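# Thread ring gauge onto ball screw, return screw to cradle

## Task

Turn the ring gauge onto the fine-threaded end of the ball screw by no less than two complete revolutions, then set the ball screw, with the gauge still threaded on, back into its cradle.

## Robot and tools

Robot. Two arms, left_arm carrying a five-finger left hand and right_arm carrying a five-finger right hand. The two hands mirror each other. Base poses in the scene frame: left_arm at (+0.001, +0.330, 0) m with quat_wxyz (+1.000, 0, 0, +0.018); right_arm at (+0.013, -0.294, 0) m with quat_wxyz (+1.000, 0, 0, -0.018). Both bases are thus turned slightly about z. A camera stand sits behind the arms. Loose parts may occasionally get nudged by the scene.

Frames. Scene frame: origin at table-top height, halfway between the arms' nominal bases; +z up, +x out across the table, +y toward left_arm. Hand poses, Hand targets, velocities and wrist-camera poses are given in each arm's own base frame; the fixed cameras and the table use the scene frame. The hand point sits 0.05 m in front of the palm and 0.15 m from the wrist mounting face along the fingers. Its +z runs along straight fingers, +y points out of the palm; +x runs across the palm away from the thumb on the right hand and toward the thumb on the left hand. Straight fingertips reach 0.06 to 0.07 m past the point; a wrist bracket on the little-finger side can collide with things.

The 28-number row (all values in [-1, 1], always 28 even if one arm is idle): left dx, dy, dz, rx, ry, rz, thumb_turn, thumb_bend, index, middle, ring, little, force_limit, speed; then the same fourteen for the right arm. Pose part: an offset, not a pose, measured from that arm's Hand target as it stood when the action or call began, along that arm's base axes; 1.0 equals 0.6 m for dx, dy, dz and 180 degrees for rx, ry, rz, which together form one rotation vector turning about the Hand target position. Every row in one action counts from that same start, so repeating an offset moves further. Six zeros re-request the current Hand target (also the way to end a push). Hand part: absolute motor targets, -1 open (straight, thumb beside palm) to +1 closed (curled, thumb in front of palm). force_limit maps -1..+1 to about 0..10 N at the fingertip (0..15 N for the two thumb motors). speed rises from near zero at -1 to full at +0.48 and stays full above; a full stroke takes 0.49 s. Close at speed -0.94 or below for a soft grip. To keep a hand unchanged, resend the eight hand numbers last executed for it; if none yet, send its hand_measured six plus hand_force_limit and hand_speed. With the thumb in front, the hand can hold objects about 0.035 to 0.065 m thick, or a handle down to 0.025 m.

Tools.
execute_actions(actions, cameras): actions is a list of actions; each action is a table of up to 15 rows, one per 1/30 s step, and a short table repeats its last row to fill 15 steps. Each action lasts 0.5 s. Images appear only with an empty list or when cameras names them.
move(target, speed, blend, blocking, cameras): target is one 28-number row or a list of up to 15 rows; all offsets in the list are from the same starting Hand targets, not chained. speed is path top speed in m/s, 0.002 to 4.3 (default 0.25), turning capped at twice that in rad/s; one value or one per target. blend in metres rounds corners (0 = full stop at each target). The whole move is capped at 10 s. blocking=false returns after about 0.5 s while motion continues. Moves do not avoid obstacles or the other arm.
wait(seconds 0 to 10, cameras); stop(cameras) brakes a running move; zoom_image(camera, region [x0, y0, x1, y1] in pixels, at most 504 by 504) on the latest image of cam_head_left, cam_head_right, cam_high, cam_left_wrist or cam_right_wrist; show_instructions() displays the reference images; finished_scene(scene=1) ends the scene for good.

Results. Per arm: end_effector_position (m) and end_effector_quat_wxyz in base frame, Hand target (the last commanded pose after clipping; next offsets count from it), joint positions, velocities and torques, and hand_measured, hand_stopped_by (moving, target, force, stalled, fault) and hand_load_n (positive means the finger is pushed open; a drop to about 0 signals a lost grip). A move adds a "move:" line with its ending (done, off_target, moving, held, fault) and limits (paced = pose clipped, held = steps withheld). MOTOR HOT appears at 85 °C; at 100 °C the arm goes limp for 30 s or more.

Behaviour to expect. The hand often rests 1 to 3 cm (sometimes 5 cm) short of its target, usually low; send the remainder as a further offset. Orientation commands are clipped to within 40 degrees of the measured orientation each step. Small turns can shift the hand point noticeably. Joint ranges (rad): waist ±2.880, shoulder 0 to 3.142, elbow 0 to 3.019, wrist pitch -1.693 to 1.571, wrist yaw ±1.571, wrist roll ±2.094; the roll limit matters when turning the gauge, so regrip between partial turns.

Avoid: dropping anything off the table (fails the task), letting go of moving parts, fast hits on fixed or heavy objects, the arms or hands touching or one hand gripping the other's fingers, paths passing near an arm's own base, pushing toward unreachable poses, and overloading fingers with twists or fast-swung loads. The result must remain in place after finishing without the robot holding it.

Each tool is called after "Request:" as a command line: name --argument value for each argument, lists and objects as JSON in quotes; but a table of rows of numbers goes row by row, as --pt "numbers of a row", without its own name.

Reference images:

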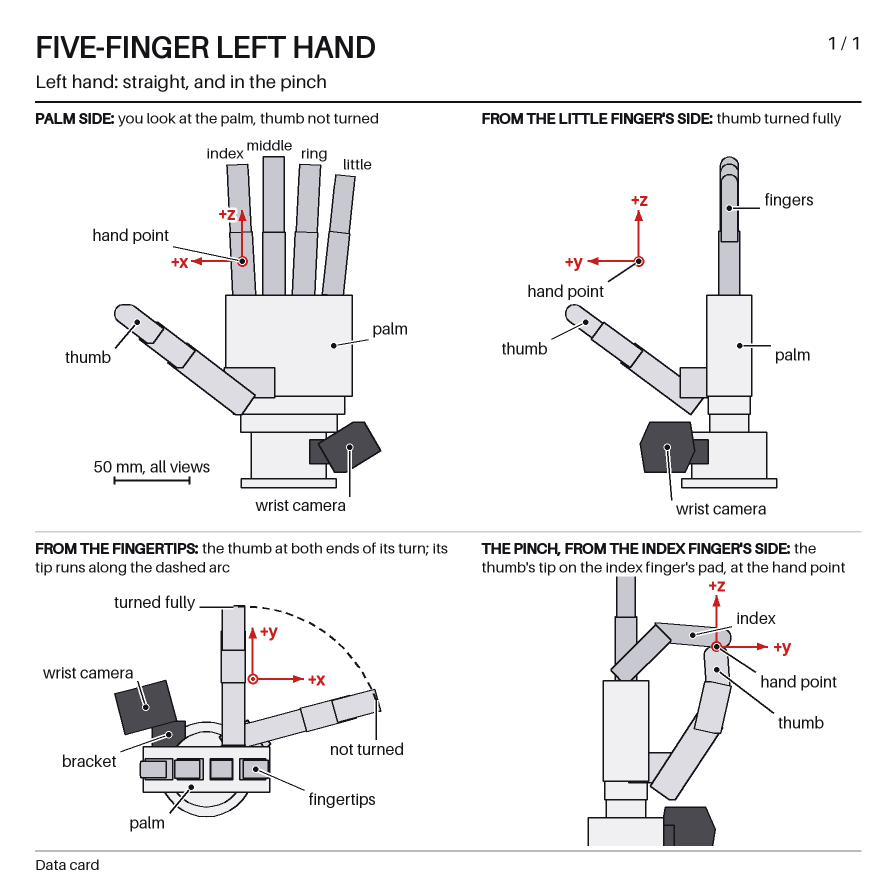

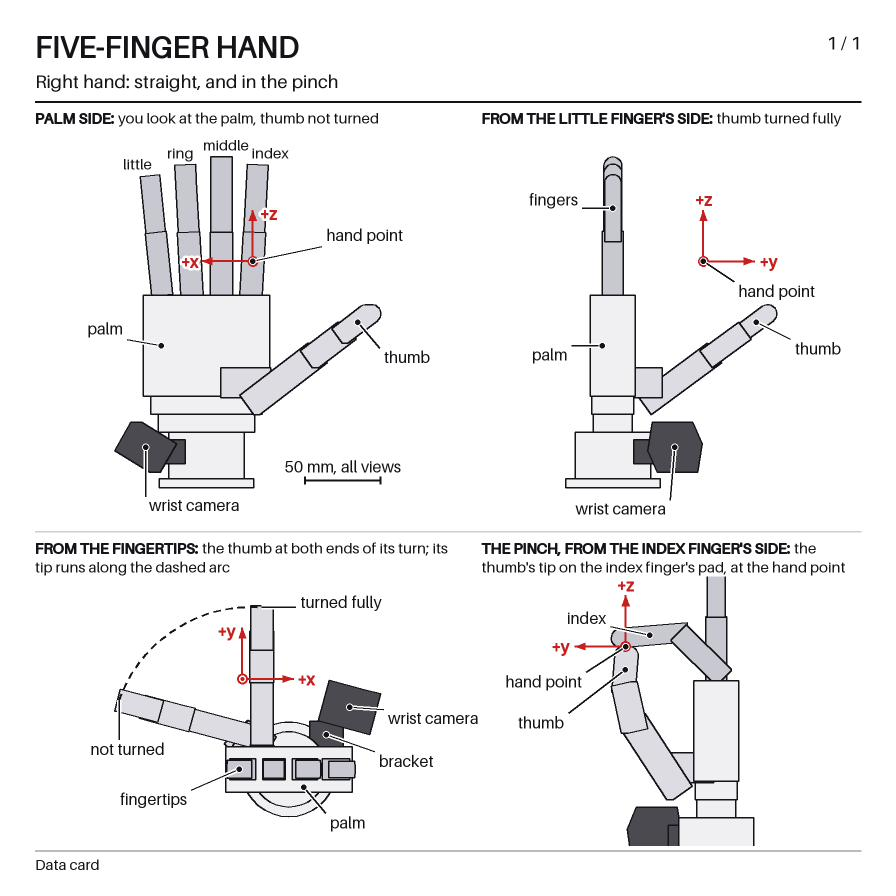

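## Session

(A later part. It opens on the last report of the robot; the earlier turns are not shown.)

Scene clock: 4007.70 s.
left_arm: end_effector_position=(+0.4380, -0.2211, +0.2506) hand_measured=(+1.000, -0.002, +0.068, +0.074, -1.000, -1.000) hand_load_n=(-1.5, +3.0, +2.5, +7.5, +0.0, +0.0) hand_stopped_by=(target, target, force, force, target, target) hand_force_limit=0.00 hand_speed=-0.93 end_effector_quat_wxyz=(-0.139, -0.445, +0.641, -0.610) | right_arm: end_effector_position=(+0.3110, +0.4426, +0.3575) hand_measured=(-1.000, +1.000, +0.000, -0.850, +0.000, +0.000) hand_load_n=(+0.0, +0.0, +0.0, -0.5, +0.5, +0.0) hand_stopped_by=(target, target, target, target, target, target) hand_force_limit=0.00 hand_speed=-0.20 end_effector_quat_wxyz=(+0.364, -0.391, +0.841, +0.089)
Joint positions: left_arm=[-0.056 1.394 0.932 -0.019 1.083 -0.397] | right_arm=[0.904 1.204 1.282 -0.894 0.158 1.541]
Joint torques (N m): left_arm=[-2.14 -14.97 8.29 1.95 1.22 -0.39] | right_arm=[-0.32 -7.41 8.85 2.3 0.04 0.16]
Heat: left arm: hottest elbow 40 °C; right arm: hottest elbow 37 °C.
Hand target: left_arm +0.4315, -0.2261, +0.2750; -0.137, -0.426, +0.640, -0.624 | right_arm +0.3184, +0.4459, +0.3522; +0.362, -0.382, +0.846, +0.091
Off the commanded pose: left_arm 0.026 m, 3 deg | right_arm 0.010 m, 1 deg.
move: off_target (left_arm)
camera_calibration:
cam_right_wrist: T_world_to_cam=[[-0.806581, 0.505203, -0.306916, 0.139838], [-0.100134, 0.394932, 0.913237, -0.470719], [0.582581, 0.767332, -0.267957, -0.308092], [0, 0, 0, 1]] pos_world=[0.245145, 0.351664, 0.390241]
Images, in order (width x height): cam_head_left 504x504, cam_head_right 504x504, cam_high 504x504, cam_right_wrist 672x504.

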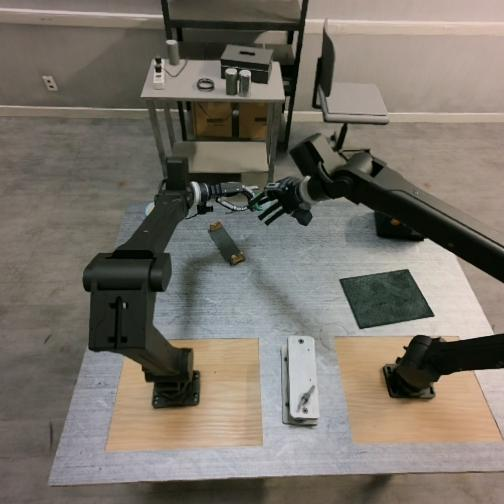

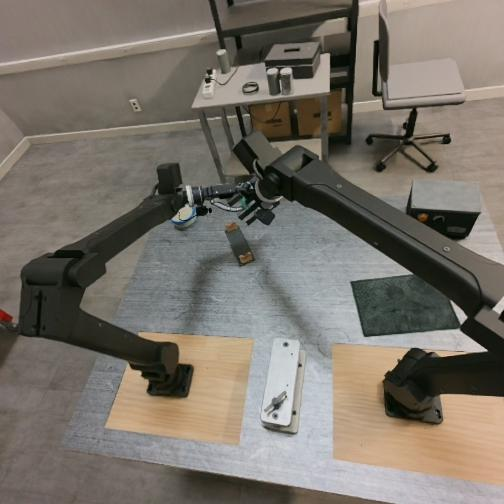

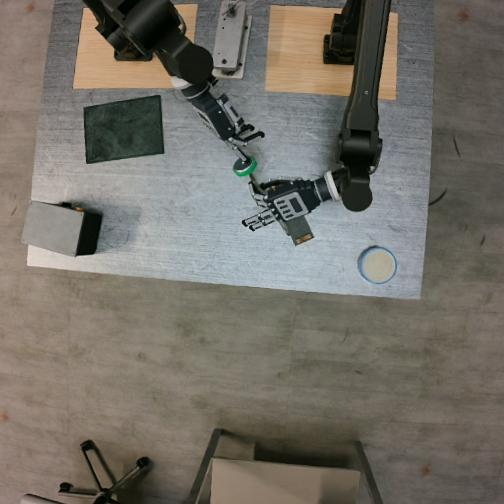

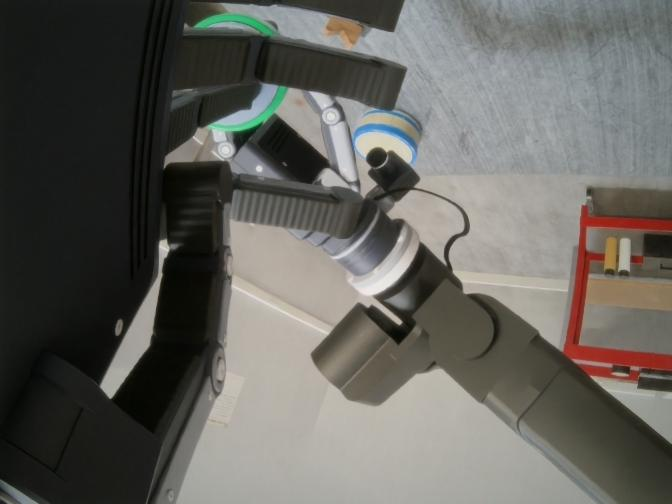

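Request:
move --target '[0,0,0,0,0,0,1,0.0,0.35,0.35,-1,-1,0.0,-0.93,-0.0361,-0.0286,0.048,0,0,0,-1,1,0.0,-0.85,0.0,0.0,0.0,-0.2]' --speed 0.06 --cameras '["cam_head_left","cam_high","cam_right_wrist"]'

Request:
zoom_image --camera "cam_high" --region '[200, 110, 280, 180]'

Request:
zoom_image --camera "cam_head_left" --region '[245, 180, 305, 230]'

Request:
zoom_image --camera "cam_right_wrist" --region '[160, 0, 360, 160]'

Scene clock: 4017.60 s.
left_arm: end_effector_position=(+0.4360, -0.2222, +0.2516) hand_measured=(+1.000, -0.002, +0.068, +0.074, -1.000, -1.000) hand_load_n=(-0.5, +6.0, +3.5, +6.0, +0.0, +0.0) hand_stopped_by=(target, target, force, force, target, target) hand_force_limit=0.00 hand_speed=-0.93 end_effector_quat_wxyz=(-0.143, -0.442, +0.642, -0.611) | right_arm: end_effector_position=(+0.3003, +0.4262, +0.3610) hand_measured=(-1.000, +1.000, +0.000, -0.850, +0.000, +0.000) hand_load_n=(+0.0, +0.0, +0.0, +0.0, +0.0, +0.0) hand_stopped_by=(target, target, target, target, target, target) hand_force_limit=0.00 hand_speed=-0.20 end_effector_quat_wxyz=(+0.350, -0.387, +0.849, +0.082)
Joint positions: left_arm=[-0.058 1.394 0.932 -0.019 1.092 -0.398] | right_arm=[0.904 1.171 1.282 -0.963 0.164 1.557]
Joint torques (N m): left_arm=[-2.02 -14.86 8.25 1.95 0.85 -0.39] | right_arm=[0.56 -8.82 10.63 1.42 0.2 0.13]
Heat: left arm: hottest elbow 40 °C; right arm: hottest elbow 38 °C.
Hand target: left_arm +0.4315, -0.2261, +0.2751; -0.137, -0.426, +0.640, -0.624 | right_arm +0.2968, +0.4288, +0.3808; +0.362, -0.382, +0.846, +0.091
Off the commanded pose: left_arm 0.024 m, 2 deg | right_arm 0.020 m, 2 deg.
move: off_target (left_arm, right_arm)
camera_calibration:
cam_right_wrist: T_world_to_cam=[[-0.805822, 0.511579, -0.298225, 0.134582], [-0.0713727, 0.416043, 0.90654, -0.483773], [0.587841, 0.751794, -0.298744, -0.272264], [0, 0, 0, 1]] pos_world=[0.233969, 0.337108, 0.397358]
Images, in order (width x height): cam_head_left 504x504, cam_high 504x504, cam_right_wrist 672x504.

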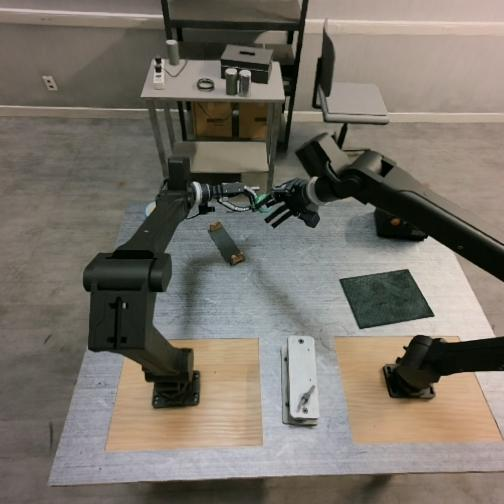

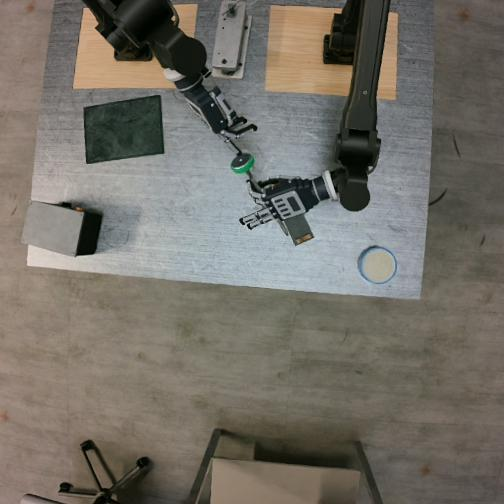

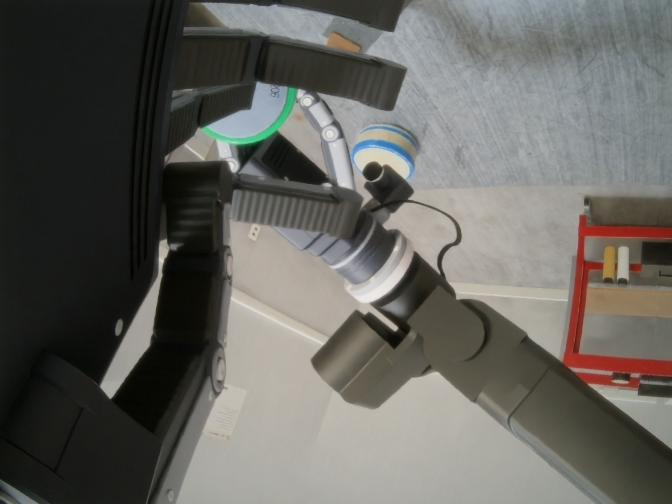

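Scaled by 6.300 from the camera's 504x504 image, which has a finer 720x720 frame.

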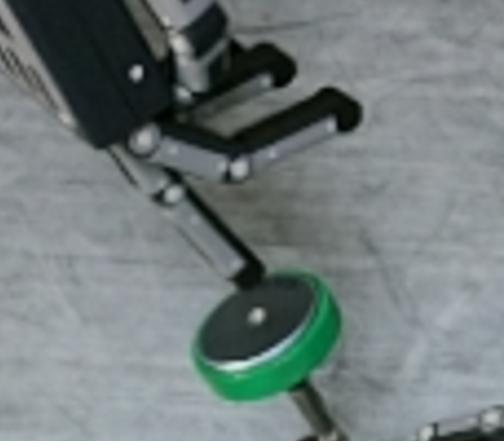

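Scaled by 8.400 from the camera's 504x504 image, which has a finer 720x720 frame.

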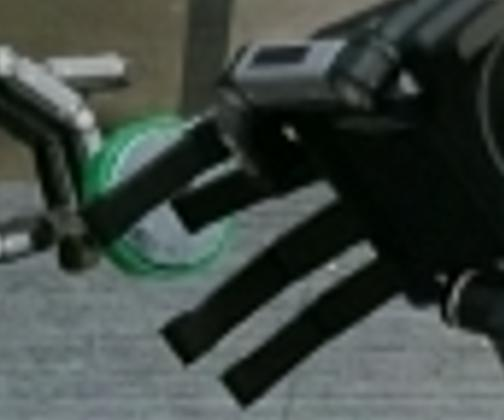

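Scaled by 2.520 from the camera's 672x504 image, which has a finer 960x720 frame.

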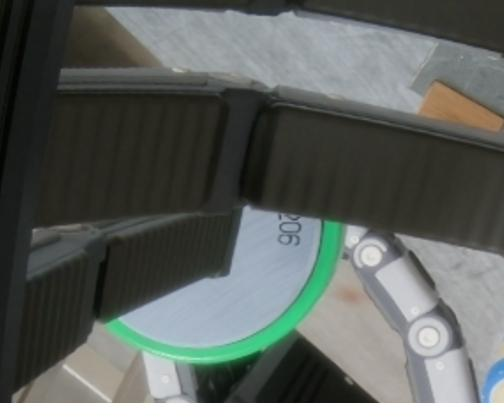

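Request:
move --target '[0,0,0,0,0,0,1,0.0,0.5,0.5,-1,-1,0.3,-0.93,-0.0102,-0.1357,0.0962,0,0,0,-1,1,0.0,-0.85,0.0,0.0,0.0,-0.2]' --speed 0.15 --cameras '["cam_head_left","cam_head_right","cam_left_wrist"]'

Request:
zoom_image --camera "cam_left_wrist" --region '[200, 60, 440, 300]'

Request:
zoom_image --camera "cam_head_left" --region '[245, 180, 305, 230]'

Request:
zoom_image --camera "cam_head_right" --region '[225, 180, 285, 230]'

Scene clock: 4242.33 s.
left_arm: end_effector_position=(+0.4359, -0.2223, +0.2516) hand_measured=(+1.000, -0.002, +0.078, +0.080, -1.000, -1.000) hand_load_n=(-1.5, +8.0, +6.5, +7.5, +0.0, +0.0) hand_stopped_by=(target, target, force, force, target, target) hand_force_limit=0.30 hand_speed=-0.93 end_effector_quat_wxyz=(-0.143, -0.442, +0.642, -0.611) | right_arm: end_effector_position=(+0.2862, +0.3491, +0.4053) hand_measured=(-1.000, +1.000, +0.000, -0.850, +0.000, +0.000) hand_load_n=(+0.0, +0.0, +0.0, +0.0, +0.0, +0.0) hand_stopped_by=(target, target, target, target, target, target) hand_force_limit=0.00 hand_speed=-0.20 end_effector_quat_wxyz=(+0.337, -0.385, +0.855, +0.085)
Joint positions: left_arm=[-0.058 1.394 0.932 -0.019 1.092 -0.398] | right_arm=[0.776 1.032 1.312 -1.143 0.07 1.475]
Joint torques (N m): left_arm=[-1.73 -14.68 8.29 1.96 0.84 -0.4] | right_arm=[-0.91 -6.01 12.67 1.37 -0.14 -0.14]
Heat: left arm: hottest elbow 40 °C; right arm: hottest elbow 44 °C.
Hand target: left_arm +0.4315, -0.2261, +0.2750; -0.137, -0.426, +0.640, -0.624 | right_arm +0.2907, +0.3473, +0.4385; +0.362, -0.382, +0.846, +0.091
Off the commanded pose: left_arm 0.024 m, 2 deg | right_arm 0.034 m, 3 deg.
move: off_target (left_arm, right_arm)
camera_calibration:
cam_left_wrist: T_world_to_cam=[[0.588111, 0.0235626, 0.808437, -0.454373], [-0.800441, 0.160133, 0.577626, 0.229982], [-0.115847, -0.986814, 0.113037, -0.0878266], [0, 0, 0, 1]] pos_world=[0.441134, -0.11279, 0.244416]
Images, in order (width x height): cam_head_left 504x504, cam_head_right 504x504, cam_left_wrist 672x504.

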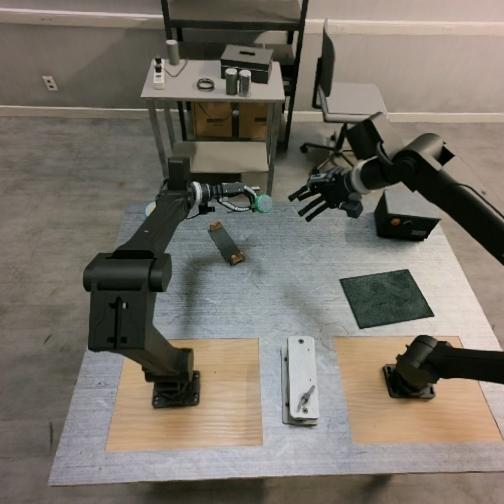

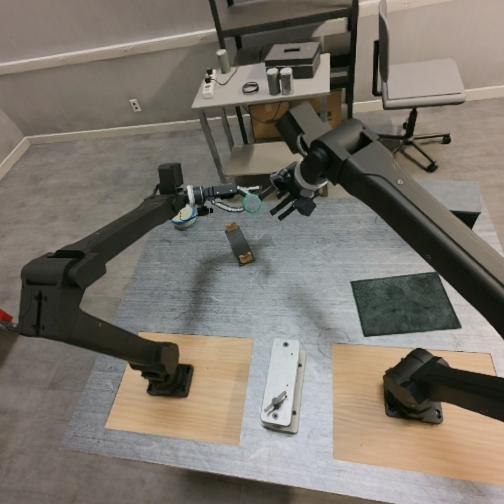

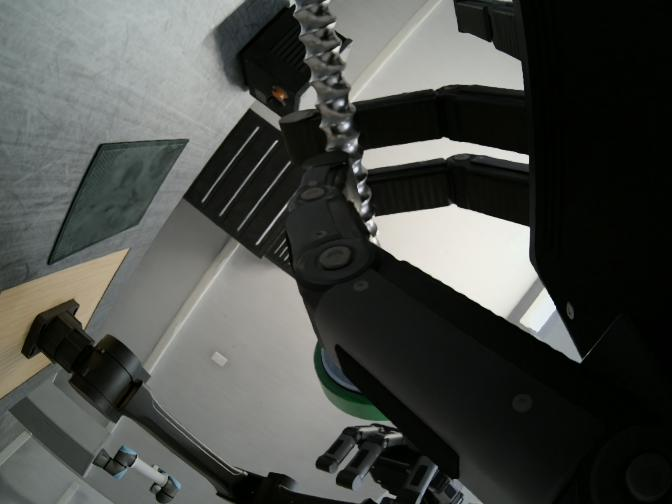

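Scaled by 2.100 from the camera's 672x504 image, which has a finer 960x720 frame.

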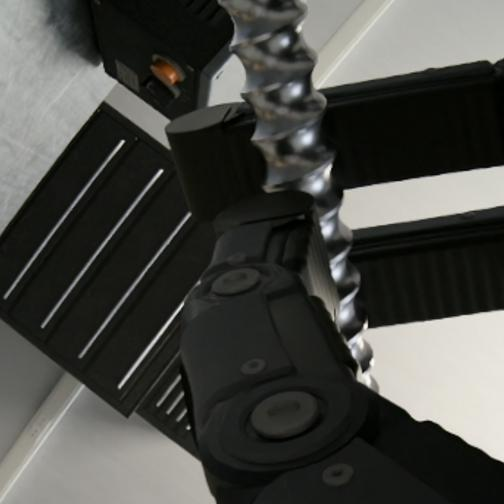

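Scaled by 8.400 from the camera's 504x504 image, which has a finer 720x720 frame.

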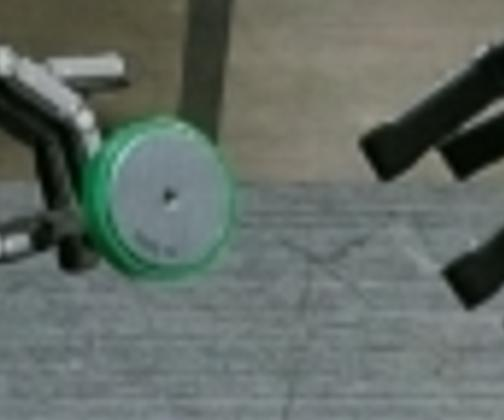

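Scaled by 8.400 from the camera's 504x504 image, which has a finer 720x720 frame.

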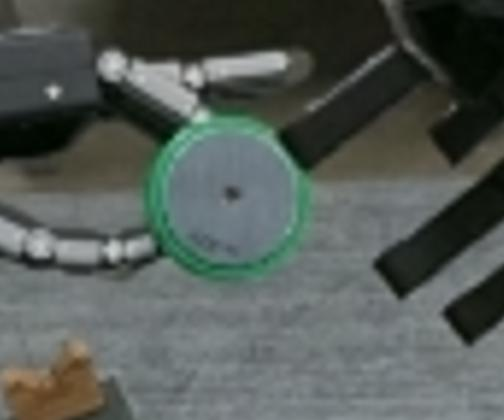

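Request:
move --pt "0 0 0 0 0 0 1 0.0 0.5 0.5 -1 -1 0.3 -0.93 0.0738 -0.0788 0.0108 -0.5269 -0.4175 0.7012 1 -1 -1 -1 -1 -1 0.0 -0.2" --pt "0 0 0 0 0 0 1 0.0 0.5 0.5 -1 -1 0.3 -0.93 0.1738 0.0695 -0.2008 -0.1844 -0.6754 0.6434 1 -1 -1 -1 -1 -1 0.0 -0.2" --speed '[0.3,0.15]' --blend '[0.02,0]' --cameras '["cam_head_left","cam_high","cam_right_wrist","cam_head_right"]'

Scene clock: 4403.10 s.
left_arm: end_effector_position=(+0.4359, -0.2223, +0.2516) hand_measured=(+1.000, -0.002, +0.078, +0.080, -1.000, -1.000) hand_load_n=(-1.5, +8.0, +7.0, +7.0, +0.0, +0.0) hand_stopped_by=(target, target, force, force, target, target) hand_force_limit=0.30 hand_speed=-0.93 end_effector_quat_wxyz=(-0.143, -0.442, +0.642, -0.611) | right_arm: end_effector_position=(+0.3856, +0.3893, +0.3184) hand_measured=(+1.000, -1.000, -1.000, -1.000, -1.000, -1.000) hand_load_n=(+0.5, +0.0, +0.0, +0.0, +0.0, +0.0) hand_stopped_by=(target, target, target, target, target, target) hand_force_limit=0.00 hand_speed=-0.20 end_effector_quat_wxyz=(-0.492, +0.738, +0.428, +0.174)
Joint positions: left_arm=[-0.058 1.394 0.932 -0.019 1.092 -0.398] | right_arm=[0.561 1.419 1.438 -0.967 -0.977 -1.723]
Joint torques (N m): left_arm=[-1.73 -14.92 8.28 1.96 0.84 -0.38] | right_arm=[-0.79 -11.05 8.99 1.87 -0.71 -0.2]
Heat: left arm: hottest elbow 39 °C; right arm: hottest elbow 52 °C.
Hand target: left_arm +0.4315, -0.2261, +0.2750; -0.137, -0.426, +0.640, -0.624 | right_arm +0.3949, +0.3890, +0.3179; -0.492, +0.734, +0.431, +0.183
Off the commanded pose: left_arm 0.024 m, 2 deg | right_arm 0.009 m, 1 deg.
move: off_target (left_arm)
camera_calibration:
cam_right_wrist: T_world_to_cam=[[0.922325, -0.0230968, -0.385724, -0.220915], [-0.202676, -0.878802, -0.432007, 0.557228], [-0.328997, 0.476628, -0.815222, 0.317773], [0, 0, 0, 1]] pos_world=[0.421239, 0.333131, 0.41457]
Images, in order (width x height): cam_head_left 504x504, cam_head_right 504x504, cam_high 504x504, cam_right_wrist 672x504.

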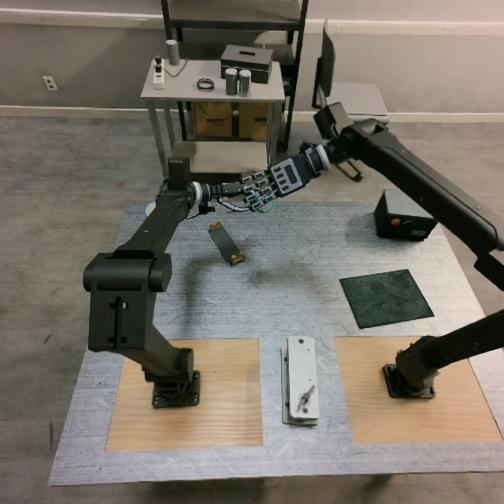

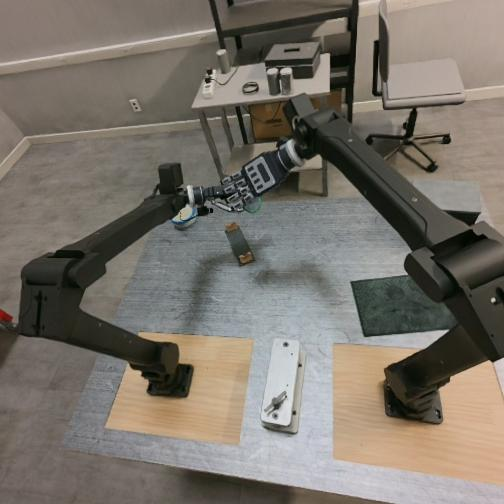

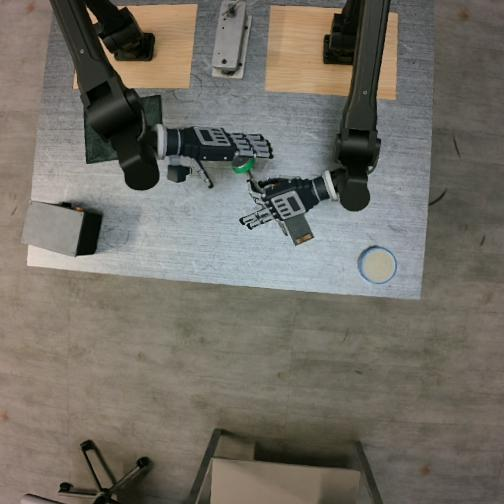

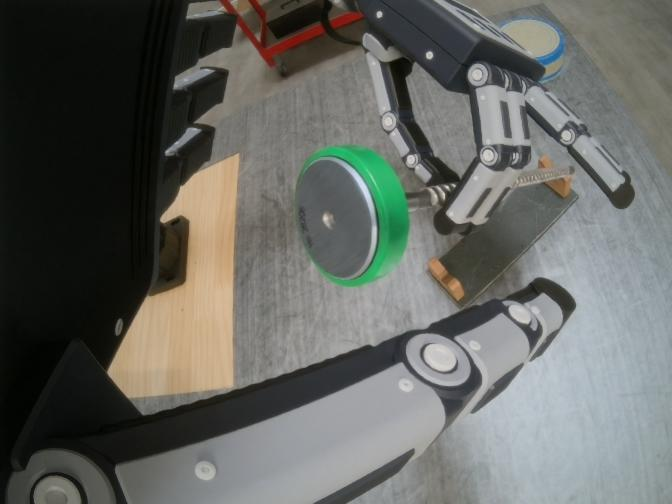

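Request:
zoom_image --camera "cam_right_wrist" --region '[270, 120, 610, 375]'

Request:
zoom_image --camera "cam_right_wrist" --region '[370, 150, 480, 240]'

Scaled by 1.482 from the camera's 672x504 image, which has a finer 960x720 frame.

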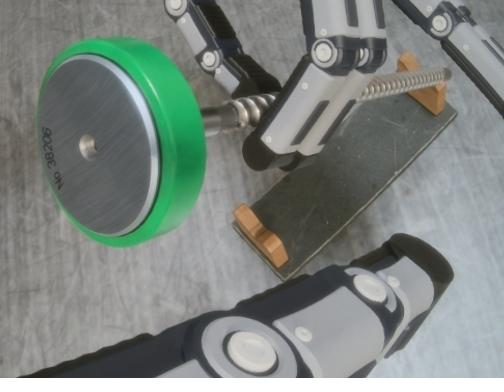

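Scaled by 4.582 from the camera's 672x504 image, which has a finer 960x720 frame.

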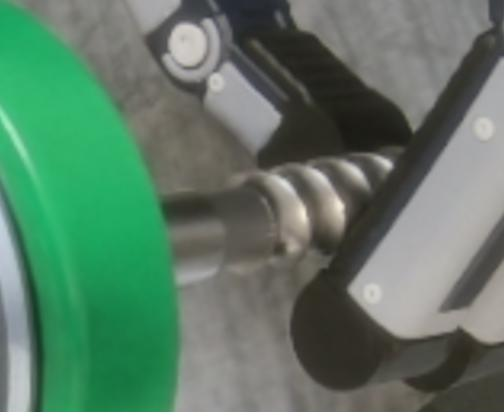

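Request:
move --target '[0,0,0,0,0,0,1,0.0,0.5,0.5,-1,-1,0.3,-0.93,-0.031,0.0317,-0.0283,0,0,0,1,-1,-1,-1,-1,-1,0.0,-0.2]' --speed 0.06 --cameras '["cam_right_wrist"]'

Request:
zoom_image --camera "cam_right_wrist" --region '[270, 120, 610, 375]'

Scene clock: 4430.87 s.
left_arm: end_effector_position=(+0.4359, -0.2223, +0.2516) hand_measured=(+1.000, -0.002, +0.078, +0.080, -1.000, -1.000) hand_load_n=(-1.5, +8.5, +6.5, +7.0, +0.0, +0.0) hand_stopped_by=(target, target, force, force, target, target) hand_force_limit=0.30 hand_speed=-0.93 end_effector_quat_wxyz=(-0.143, -0.442, +0.642, -0.611) | right_arm: end_effector_position=(+0.3797, +0.4049, +0.2956) hand_measured=(+1.000, -1.000, -1.000, -1.000, -1.000, -1.000) hand_load_n=(+0.0, +0.0, +0.0, +0.0, +0.0, +0.0) hand_stopped_by=(target, target, target, target, target, target) hand_force_limit=0.00 hand_speed=-0.20 end_effector_quat_wxyz=(-0.491, +0.737, +0.429, +0.178)
Joint positions: left_arm=[-0.058 1.394 0.932 -0.019 1.092 -0.398] | right_arm=[0.598 1.419 1.372 -0.855 -0.951 -1.674]
Joint torques (N m): left_arm=[-1.79 -14.97 8.29 2.04 0.84 -0.39] | right_arm=[0.56 -12.92 8.4 2.07 -0.4 0.08]
Heat: left arm: hottest elbow 39 °C; right arm: hottest elbow 45 °C.
Hand target: left_arm +0.4315, -0.2261, +0.2750; -0.137, -0.426, +0.640, -0.624 | right_arm +0.3763, +0.4081, +0.3010; -0.492, +0.734, +0.431, +0.183
Off the commanded pose: left_arm 0.024 m, 2 deg | right_arm 0.007 m, 1 deg.
move: off_target (left_arm)
camera_calibration:
cam_right_wrist: T_world_to_cam=[[0.925379, -0.0241508, -0.378272, -0.226868], [-0.200313, -0.878385, -0.433951, 0.559407], [-0.321788, 0.477343, -0.817677, 0.287562], [0, 0, 0, 1]] pos_world=[0.41453, 0.34863, 0.392071]
Images, in order (width x height): cam_right_wrist 672x504.

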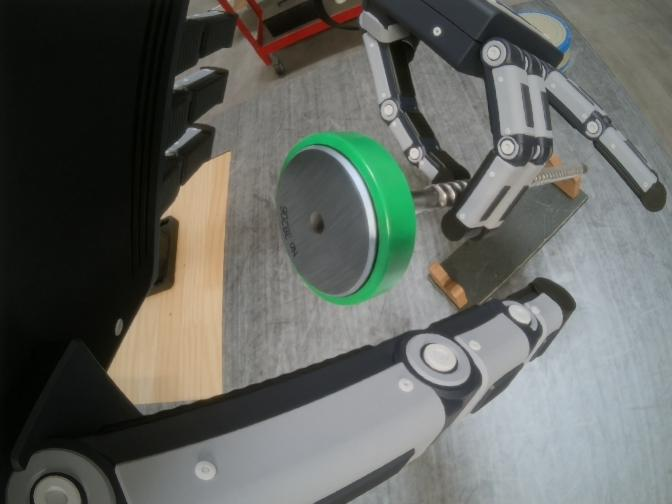

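Scaled by 1.482 from the camera's 672x504 image, which has a finer 960x720 frame.

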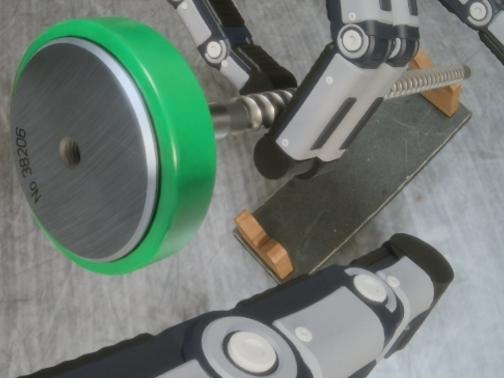

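Request:
move --target '[0,0,0,0,0,0,1,0.0,0.5,0.5,-1,-1,0.3,-0.93,-0.0268,0.0098,0.0183,0,0,0,1,-1,-1,-1,-1,-1,0.0,-0.2]' --speed 0.06 --cameras '["cam_right_wrist"]'

Request:
zoom_image --camera "cam_right_wrist" --region '[270, 120, 610, 375]'

Scene clock: 4448.10 s.
left_arm: end_effector_position=(+0.4359, -0.2223, +0.2516) hand_measured=(+1.000, -0.002, +0.078, +0.080, -1.000, -1.000) hand_load_n=(-2.0, +8.0, +6.5, +7.0, +0.0, +0.0) hand_stopped_by=(target, target, force, force, target, target) hand_force_limit=0.30 hand_speed=-0.93 end_effector_quat_wxyz=(-0.143, -0.442, +0.642, -0.611) | right_arm: end_effector_position=(+0.3650, +0.4105, +0.3044) hand_measured=(+1.000, -1.000, -1.000, -1.000, -1.000, -1.000) hand_load_n=(+0.0, +0.0, +0.0, +0.0, -0.5, +0.0) hand_stopped_by=(target, target, target, target, target, target) hand_force_limit=0.00 hand_speed=-0.20 end_effector_quat_wxyz=(-0.490, +0.739, +0.428, +0.176)
Joint positions: left_arm=[-0.058 1.394 0.932 -0.019 1.092 -0.398] | right_arm=[0.627 1.392 1.366 -0.848 -0.93 -1.634]
Joint torques (N m): left_arm=[-1.55 -14.68 8.31 2 0.83 -0.39] | right_arm=[0.67 -12.92 8.49 2.11 -0.38 0.09]
Heat: left arm: hottest elbow 39 °C; right arm: hottest elbow 45 °C.
Hand target: left_arm +0.4315, -0.2261, +0.2750; -0.137, -0.426, +0.640, -0.624 | right_arm +0.3603, +0.4139, +0.3121; -0.492, +0.734, +0.431, +0.183
Off the commanded pose: left_arm 0.024 m, 2 deg | right_arm 0.010 m, 1 deg.
move: off_target (left_arm)
camera_calibration:
cam_right_wrist: T_world_to_cam=[[0.924146, -0.0272669, -0.381065, -0.207272], [-0.203371, -0.87949, -0.430277, 0.565648], [-0.32341, 0.475136, -0.818322, 0.288959], [0, 0, 0, 1]] pos_world=[0.400039, 0.354535, 0.400863]
Images, in order (width x height): cam_right_wrist 672x504.

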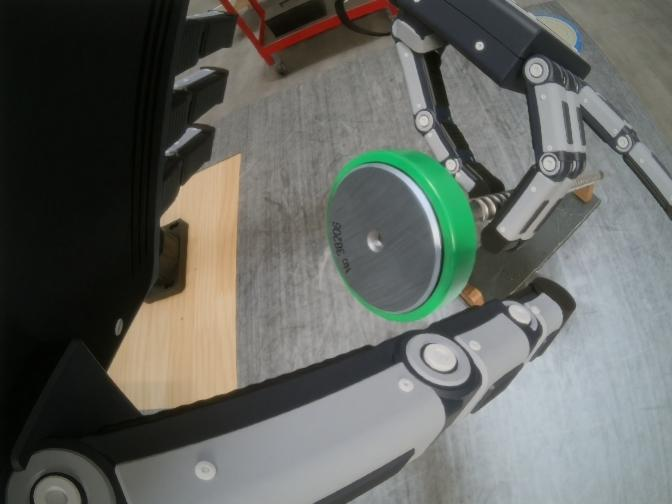

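Scaled by 1.482 from the camera's 672x504 image, which has a finer 960x720 frame.

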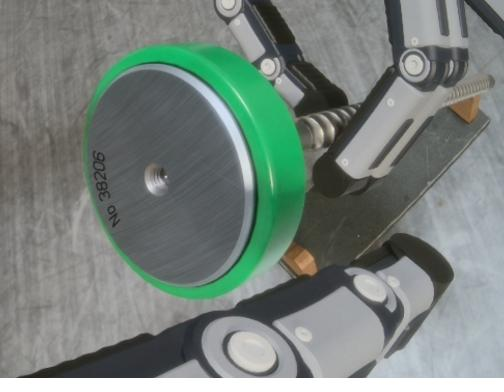

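Request:
zoom_image --camera "cam_right_wrist" --region '[340, 205, 410, 275]'

Scaled by 7.200 from the camera's 672x504 image, which has a finer 960x720 frame.

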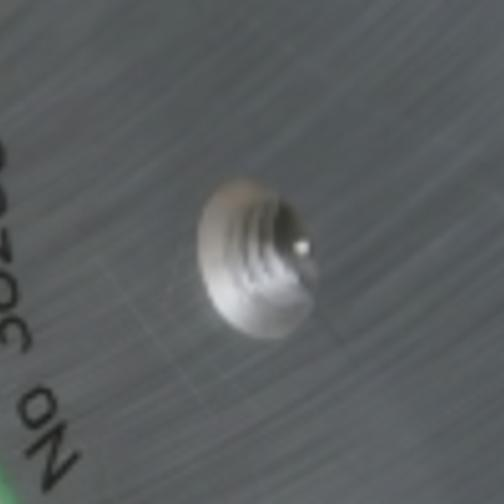

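Request:
zoom_image --camera "cam_right_wrist" --region '[450, 160, 550, 260]'

Request:
zoom_image --camera "cam_high" --region '[225, 145, 275, 195]'

Scaled by 5.040 from the camera's 672x504 image, which has a finer 960x720 frame.

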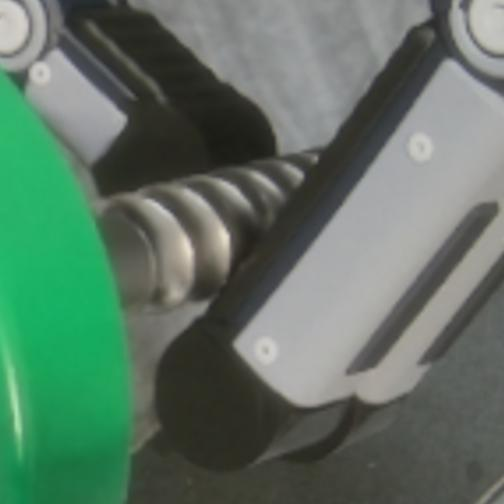

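This scene's latest camera images include none from cam_high. They are from: cam_right_wrist. cam_high's image comes with the result of a call that names it in "cameras".

Request:
move --target '[0,0,0,0,0,0,1,0.0,0.5,0.5,-1,-1,0.3,-0.93,-0.0113,0.0122,-0.0033,0,0,0,1,-1,-1,-1,-1,-1,0.0,-0.2]' --speed 0.03 --cameras '["cam_right_wrist","cam_head_right","cam_high"]'

Request:
zoom_image --camera "cam_right_wrist" --region '[270, 120, 610, 375]'

Request:
zoom_image --camera "cam_head_right" --region '[225, 170, 285, 230]'

Scene clock: 4584.97 s.
left_arm: end_effector_position=(+0.4359, -0.2223, +0.2516) hand_measured=(+1.000, -0.002, +0.078, +0.080, -1.000, -1.000) hand_load_n=(-1.5, +8.0, +6.5, +7.0, +0.0, +0.0) hand_stopped_by=(target, target, force, force, target, target) hand_force_limit=0.30 hand_speed=-0.93 end_effector_quat_wxyz=(-0.143, -0.442, +0.642, -0.611) | right_arm: end_effector_position=(+0.3590, +0.4181, +0.3005) hand_measured=(+1.000, -1.000, -1.000, -1.000, -1.000, -1.000) hand_load_n=(+0.0, +0.0, +0.0, +0.0, +0.0, +0.0) hand_stopped_by=(target, target, target, target, target, target) hand_force_limit=0.00 hand_speed=-0.20 end_effector_quat_wxyz=(-0.489, +0.740, +0.428, +0.175)
Joint positions: left_arm=[-0.058 1.394 0.932 -0.019 1.092 -0.398] | right_arm=[0.649 1.39 1.353 -0.818 -0.915 -1.606]
Joint torques (N m): left_arm=[-1.49 -15.03 8.36 2.02 0.83 -0.38] | right_arm=[0.73 -13.1 8.43 2.14 -0.37 0.06]
Heat: left arm: hottest elbow 39 °C; right arm: hottest elbow 42 °C.
Hand target: left_arm +0.4315, -0.2261, +0.2750; -0.137, -0.426, +0.640, -0.624 | right_arm +0.3534, +0.4212, +0.3101; -0.492, +0.734, +0.431, +0.183
Off the commanded pose: left_arm 0.024 m, 2 deg | right_arm 0.011 m, 1 deg.
move: off_target (left_arm, right_arm)
camera_calibration:
cam_right_wrist: T_world_to_cam=[[0.923171, -0.0286156, -0.383322, -0.201385], [-0.204724, -0.880623, -0.427306, 0.56946], [-0.325335, 0.472952, -0.818824, 0.282011], [0, 0, 0, 1]] pos_world=[0.394243, 0.362339, 0.397057]
Images, in order (width x height): cam_head_right 504x504, cam_high 504x504, cam_right_wrist 672x504.

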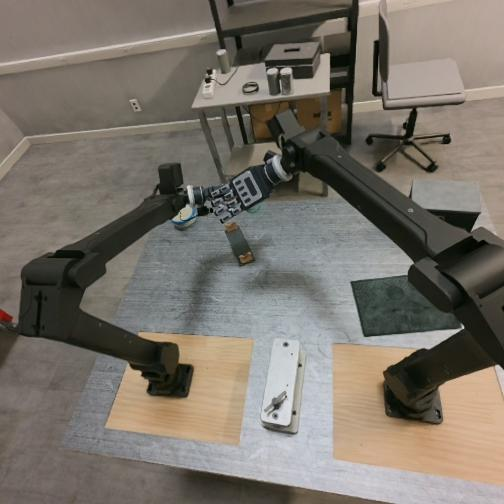

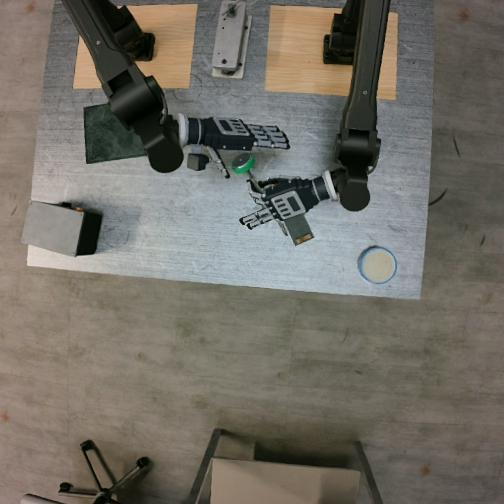

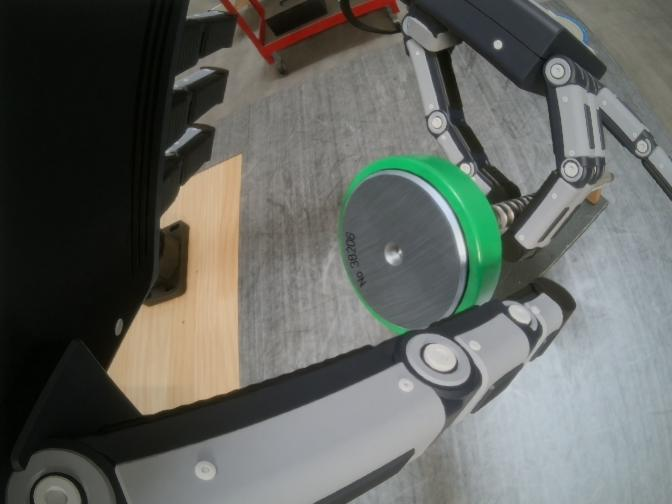

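Scaled by 1.482 from the camera's 672x504 image, which has a finer 960x720 frame.

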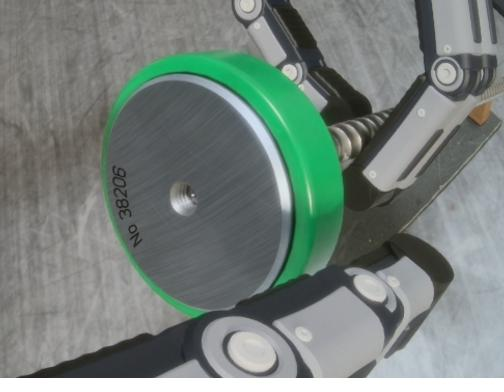

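Scaled by 8.400 from the camera's 504x504 image, which has a finer 720x720 frame.

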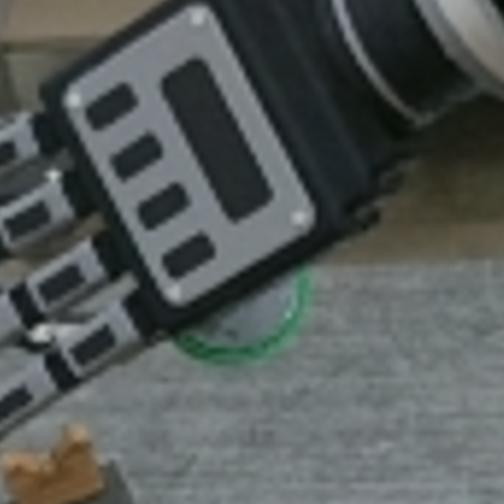

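Request:
execute_actions --actions '[[[0,0,0,0,0,0,1,0.0,0.5,0.5,-1,-1,0.3,-0.93,0,0,0,0,0,0,1,-0.5,-1,-1,-1,-1,-0.85,-0.92]],[[0,0,0,0,0,0,1,0.0,0.5,0.5,-1,-1,0.3,-0.93,0,0,0,0,0,0,1,-0.5,-1,-1,-1,-1,-0.85,-0.92]],[[0,0,0,0,0,0,1,0.0,0.5,0.5,-1,-1,0.3,-0.93,0,0,0,0,0,0,1,-0.5,-1,-1,-1,-1,-0.85,-0.92]],[[0,0,0,0,0,0,1,0.0,0.5,0.5,-1,-1,0.3,-0.93,0,0,0,0,0,0,1,-0.5,-1,-1,-1,-1,-0.85,-0.92]]]' --cameras '["cam_right_wrist"]'

Request:
zoom_image --camera "cam_right_wrist" --region '[270, 120, 610, 375]'

Scene clock: 4607.17 s.
left_arm: end_effector_position=(+0.4354, -0.2223, +0.2520) hand_measured=(+1.000, -0.002, +0.078, +0.080, -1.000, -1.000) hand_load_n=(-2.0, +8.0, +5.0, +8.0, +0.0, +0.0) hand_stopped_by=(target, target, force, force, target, target) hand_force_limit=0.30 hand_speed=-0.93 end_effector_quat_wxyz=(-0.143, -0.441, +0.642, -0.611) | right_arm: end_effector_position=(+0.3599, +0.4179, +0.3005) hand_measured=(+1.000, -0.778, -1.000, -1.000, -1.000, -1.000) hand_load_n=(+0.0, +1.0, -0.5, +0.0, +0.0, +0.0) hand_stopped_by=(target, force, target, target, target, target) hand_force_limit=-0.85 hand_speed=-0.92 end_effector_quat_wxyz=(-0.488, +0.740, +0.428, +0.176)
Joint positions: left_arm=[-0.058 1.394 0.932 -0.019 1.094 -0.398] | right_arm=[0.649 1.39 1.353 -0.816 -0.911 -1.606]
Joint torques (N m): left_arm=[-1.9 -14.74 8.29 1.98 0.75 -0.38] | right_arm=[0.79 -13.04 8.47 2.13 -0.51 0.07]
Heat: left arm: hottest elbow 39 °C; right arm: hottest elbow 41 °C.
Hand target: left_arm +0.4315, -0.2261, +0.2750; -0.137, -0.426, +0.640, -0.624 | right_arm +0.3534, +0.4213, +0.3101; -0.492, +0.734, +0.431, +0.183
Off the commanded pose: left_arm 0.024 m, 2 deg | right_arm 0.012 m, 1 deg.
Step readings (end_effector_position of left_arm | right_arm):
0: (+0.4359, -0.2223, +0.2516) | (+0.3590, +0.4181, +0.3005)
1: (+0.4359, -0.2223, +0.2516) | (+0.3590, +0.4181, +0.3005)
2: (+0.4359, -0.2223, +0.2516) | (+0.3590, +0.4181, +0.3005)
4: (+0.4359, -0.2223, +0.2516) | (+0.3590, +0.4181, +0.3005)
8: (+0.4359, -0.2223, +0.2516) | (+0.3590, +0.4181, +0.3005)
15: (+0.4359, -0.2223, +0.2516) | (+0.3590, +0.4181, +0.3005)
16: (+0.4359, -0.2223, +0.2516) | (+0.3590, +0.4181, +0.3005)
17: (+0.4359, -0.2223, +0.2516) | (+0.3590, +0.4181, +0.3005)
19: (+0.4359, -0.2223, +0.2516) | (+0.3590, +0.4181, +0.3005)
23: (+0.4359, -0.2223, +0.2516) | (+0.3590, +0.4181, +0.3005)
30: (+0.4359, -0.2223, +0.2516) | (+0.3590, +0.4181, +0.3005)
31: (+0.4359, -0.2223, +0.2516) | (+0.3590, +0.4181, +0.3005)
32: (+0.4359, -0.2223, +0.2516) | (+0.3590, +0.4181, +0.3005)
34: (+0.4359, -0.2223, +0.2516) | (+0.3590, +0.4181, +0.3005)
38: (+0.4359, -0.2223, +0.2516) | (+0.3590, +0.4181, +0.3005)
45: (+0.4359, -0.2223, +0.2516) | (+0.3590, +0.4181, +0.3005)
46: (+0.4359, -0.2223, +0.2516) | (+0.3590, +0.4181, +0.3005)
47: (+0.4359, -0.2223, +0.2516) | (+0.3590, +0.4181, +0.3004)
49: (+0.4359, -0.2223, +0.2516) | (+0.3592, +0.4180, +0.3004)
53: (+0.4358, -0.2223, +0.2516) | (+0.3594, +0.4179, +0.3002)
60: (+0.4356, -0.2223, +0.2518) | (+0.3598, +0.4178, +0.3004)
camera_calibration:
cam_right_wrist: T_world_to_cam=[[0.924245, -0.031991, -0.380458, -0.201988], [-0.206182, -0.880509, -0.42684, 0.569844], [-0.321341, 0.472948, -0.820402, 0.281532], [0, 0, 0, 1]] pos_world=[0.394646, 0.362141, 0.397354]
Images, in order (width x height): cam_right_wrist 672x504.

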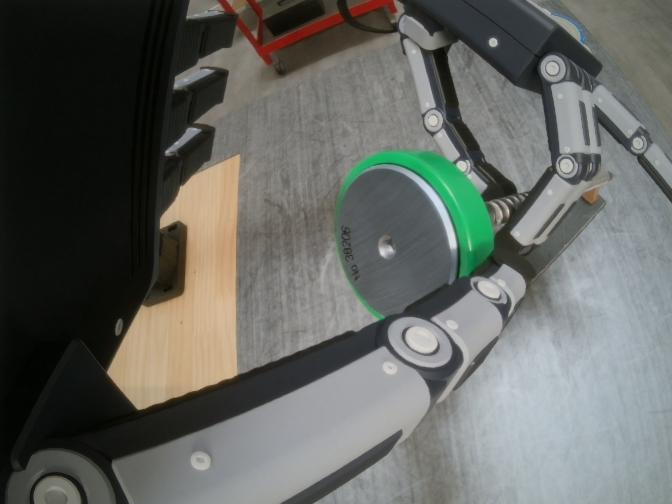

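Scaled by 1.482 from the camera's 672x504 image, which has a finer 960x720 frame.

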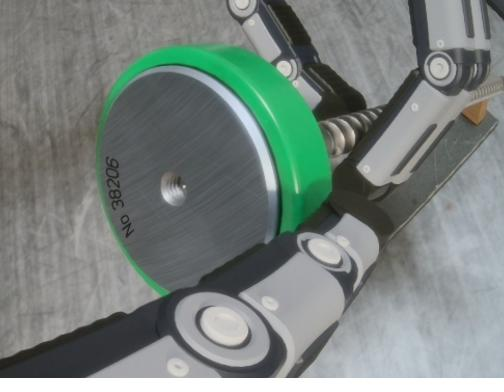

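Request:
execute_actions --actions '[[[0,0,0,0,0,0,1,0.0,0.5,0.5,-1,-1,0.3,-0.93,0,0,0,0,0,0,0.3,-0.5,-1,-1,-1,-1,-0.85,-0.6]],[[0,0,0,0,0,0,1,0.0,0.5,0.5,-1,-1,0.3,-0.93,0,0,0,0,0,0,0.3,-0.5,-1,-1,-1,-1,-0.85,-0.6]]]' --cameras '["cam_right_wrist"]'

Request:
zoom_image --camera "cam_right_wrist" --region '[270, 120, 610, 375]'

Scene clock: 4623.67 s.
left_arm: end_effector_position=(+0.4353, -0.2225, +0.2523) hand_measured=(+1.000, -0.002, +0.078, +0.080, -1.000, -1.000) hand_load_n=(-1.5, +8.0, +6.5, +7.0, +0.0, -0.5) hand_stopped_by=(target, target, force, force, target, target) hand_force_limit=0.30 hand_speed=-0.93 end_effector_quat_wxyz=(-0.143, -0.440, +0.642, -0.611) | right_arm: end_effector_position=(+0.3599, +0.4179, +0.3005) hand_measured=(+0.300, -0.778, -1.000, -1.000, -1.000, -1.000) hand_load_n=(+0.0, +0.0, +0.0, +0.0, +0.0, +0.0) hand_stopped_by=(target, force, target, target, target, target) hand_force_limit=-0.85 hand_speed=-0.60 end_effector_quat_wxyz=(-0.488, +0.740, +0.427, +0.176)
Joint positions: left_arm=[-0.058 1.393 0.932 -0.019 1.094 -0.398] | right_arm=[0.649 1.39 1.353 -0.816 -0.911 -1.605]
Joint torques (N m): left_arm=[-1.61 -14.74 8.32 1.91 0.73 -0.39] | right_arm=[0.67 -13.1 8.47 2.11 -0.51 0.07]
Heat: left arm: hottest elbow 39 °C; right arm: hottest elbow 41 °C.
Hand target: left_arm +0.4316, -0.2261, +0.2750; -0.137, -0.426, +0.640, -0.624 | right_arm +0.3534, +0.4213, +0.3100; -0.492, +0.734, +0.431, +0.183
Off the commanded pose: left_arm 0.023 m, 2 deg | right_arm 0.012 m, 1 deg.
Step readings (end_effector_position of left_arm | right_arm):
0: (+0.4354, -0.2223, +0.2520) | (+0.3599, +0.4179, +0.3005)
1: (+0.4354, -0.2223, +0.2520) | (+0.3599, +0.4179, +0.3005)
2: (+0.4354, -0.2223, +0.2520) | (+0.3599, +0.4179, +0.3005)
4: (+0.4354, -0.2223, +0.2520) | (+0.3599, +0.4179, +0.3005)
8: (+0.4354, -0.2223, +0.2521) | (+0.3599, +0.4179, +0.3005)
15: (+0.4353, -0.2223, +0.2523) | (+0.3599, +0.4179, +0.3005)
16: (+0.4353, -0.2223, +0.2523) | (+0.3599, +0.4179, +0.3005)
17: (+0.4353, -0.2223, +0.2523) | (+0.3599, +0.4179, +0.3005)
19: (+0.4353, -0.2225, +0.2523) | (+0.3599, +0.4179, +0.3005)
23: (+0.4353, -0.2225, +0.2523) | (+0.3599, +0.4179, +0.3005)
30: (+0.4353, -0.2225, +0.2523) | (+0.3599, +0.4179, +0.3005)
camera_calibration:
cam_right_wrist: T_world_to_cam=[[0.923982, -0.0323473, -0.381065, -0.201553], [-0.206749, -0.880507, -0.42657, 0.569917], [-0.321732, 0.472928, -0.820261, 0.281555], [0, 0, 0, 1]] pos_world=[0.394647, 0.362141, 0.397253]
Images, in order (width x height): cam_right_wrist 672x504.

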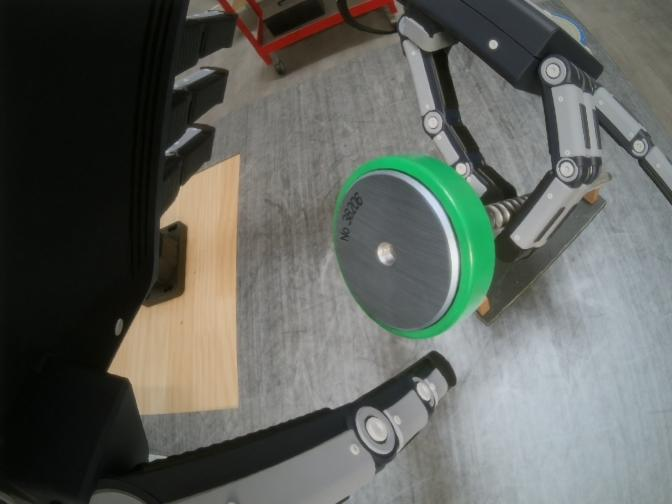

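Scaled by 1.482 from the camera's 672x504 image, which has a finer 960x720 frame.

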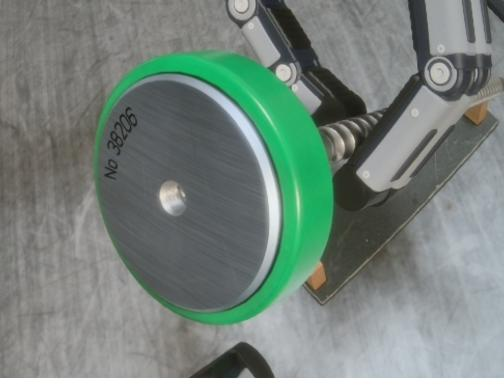

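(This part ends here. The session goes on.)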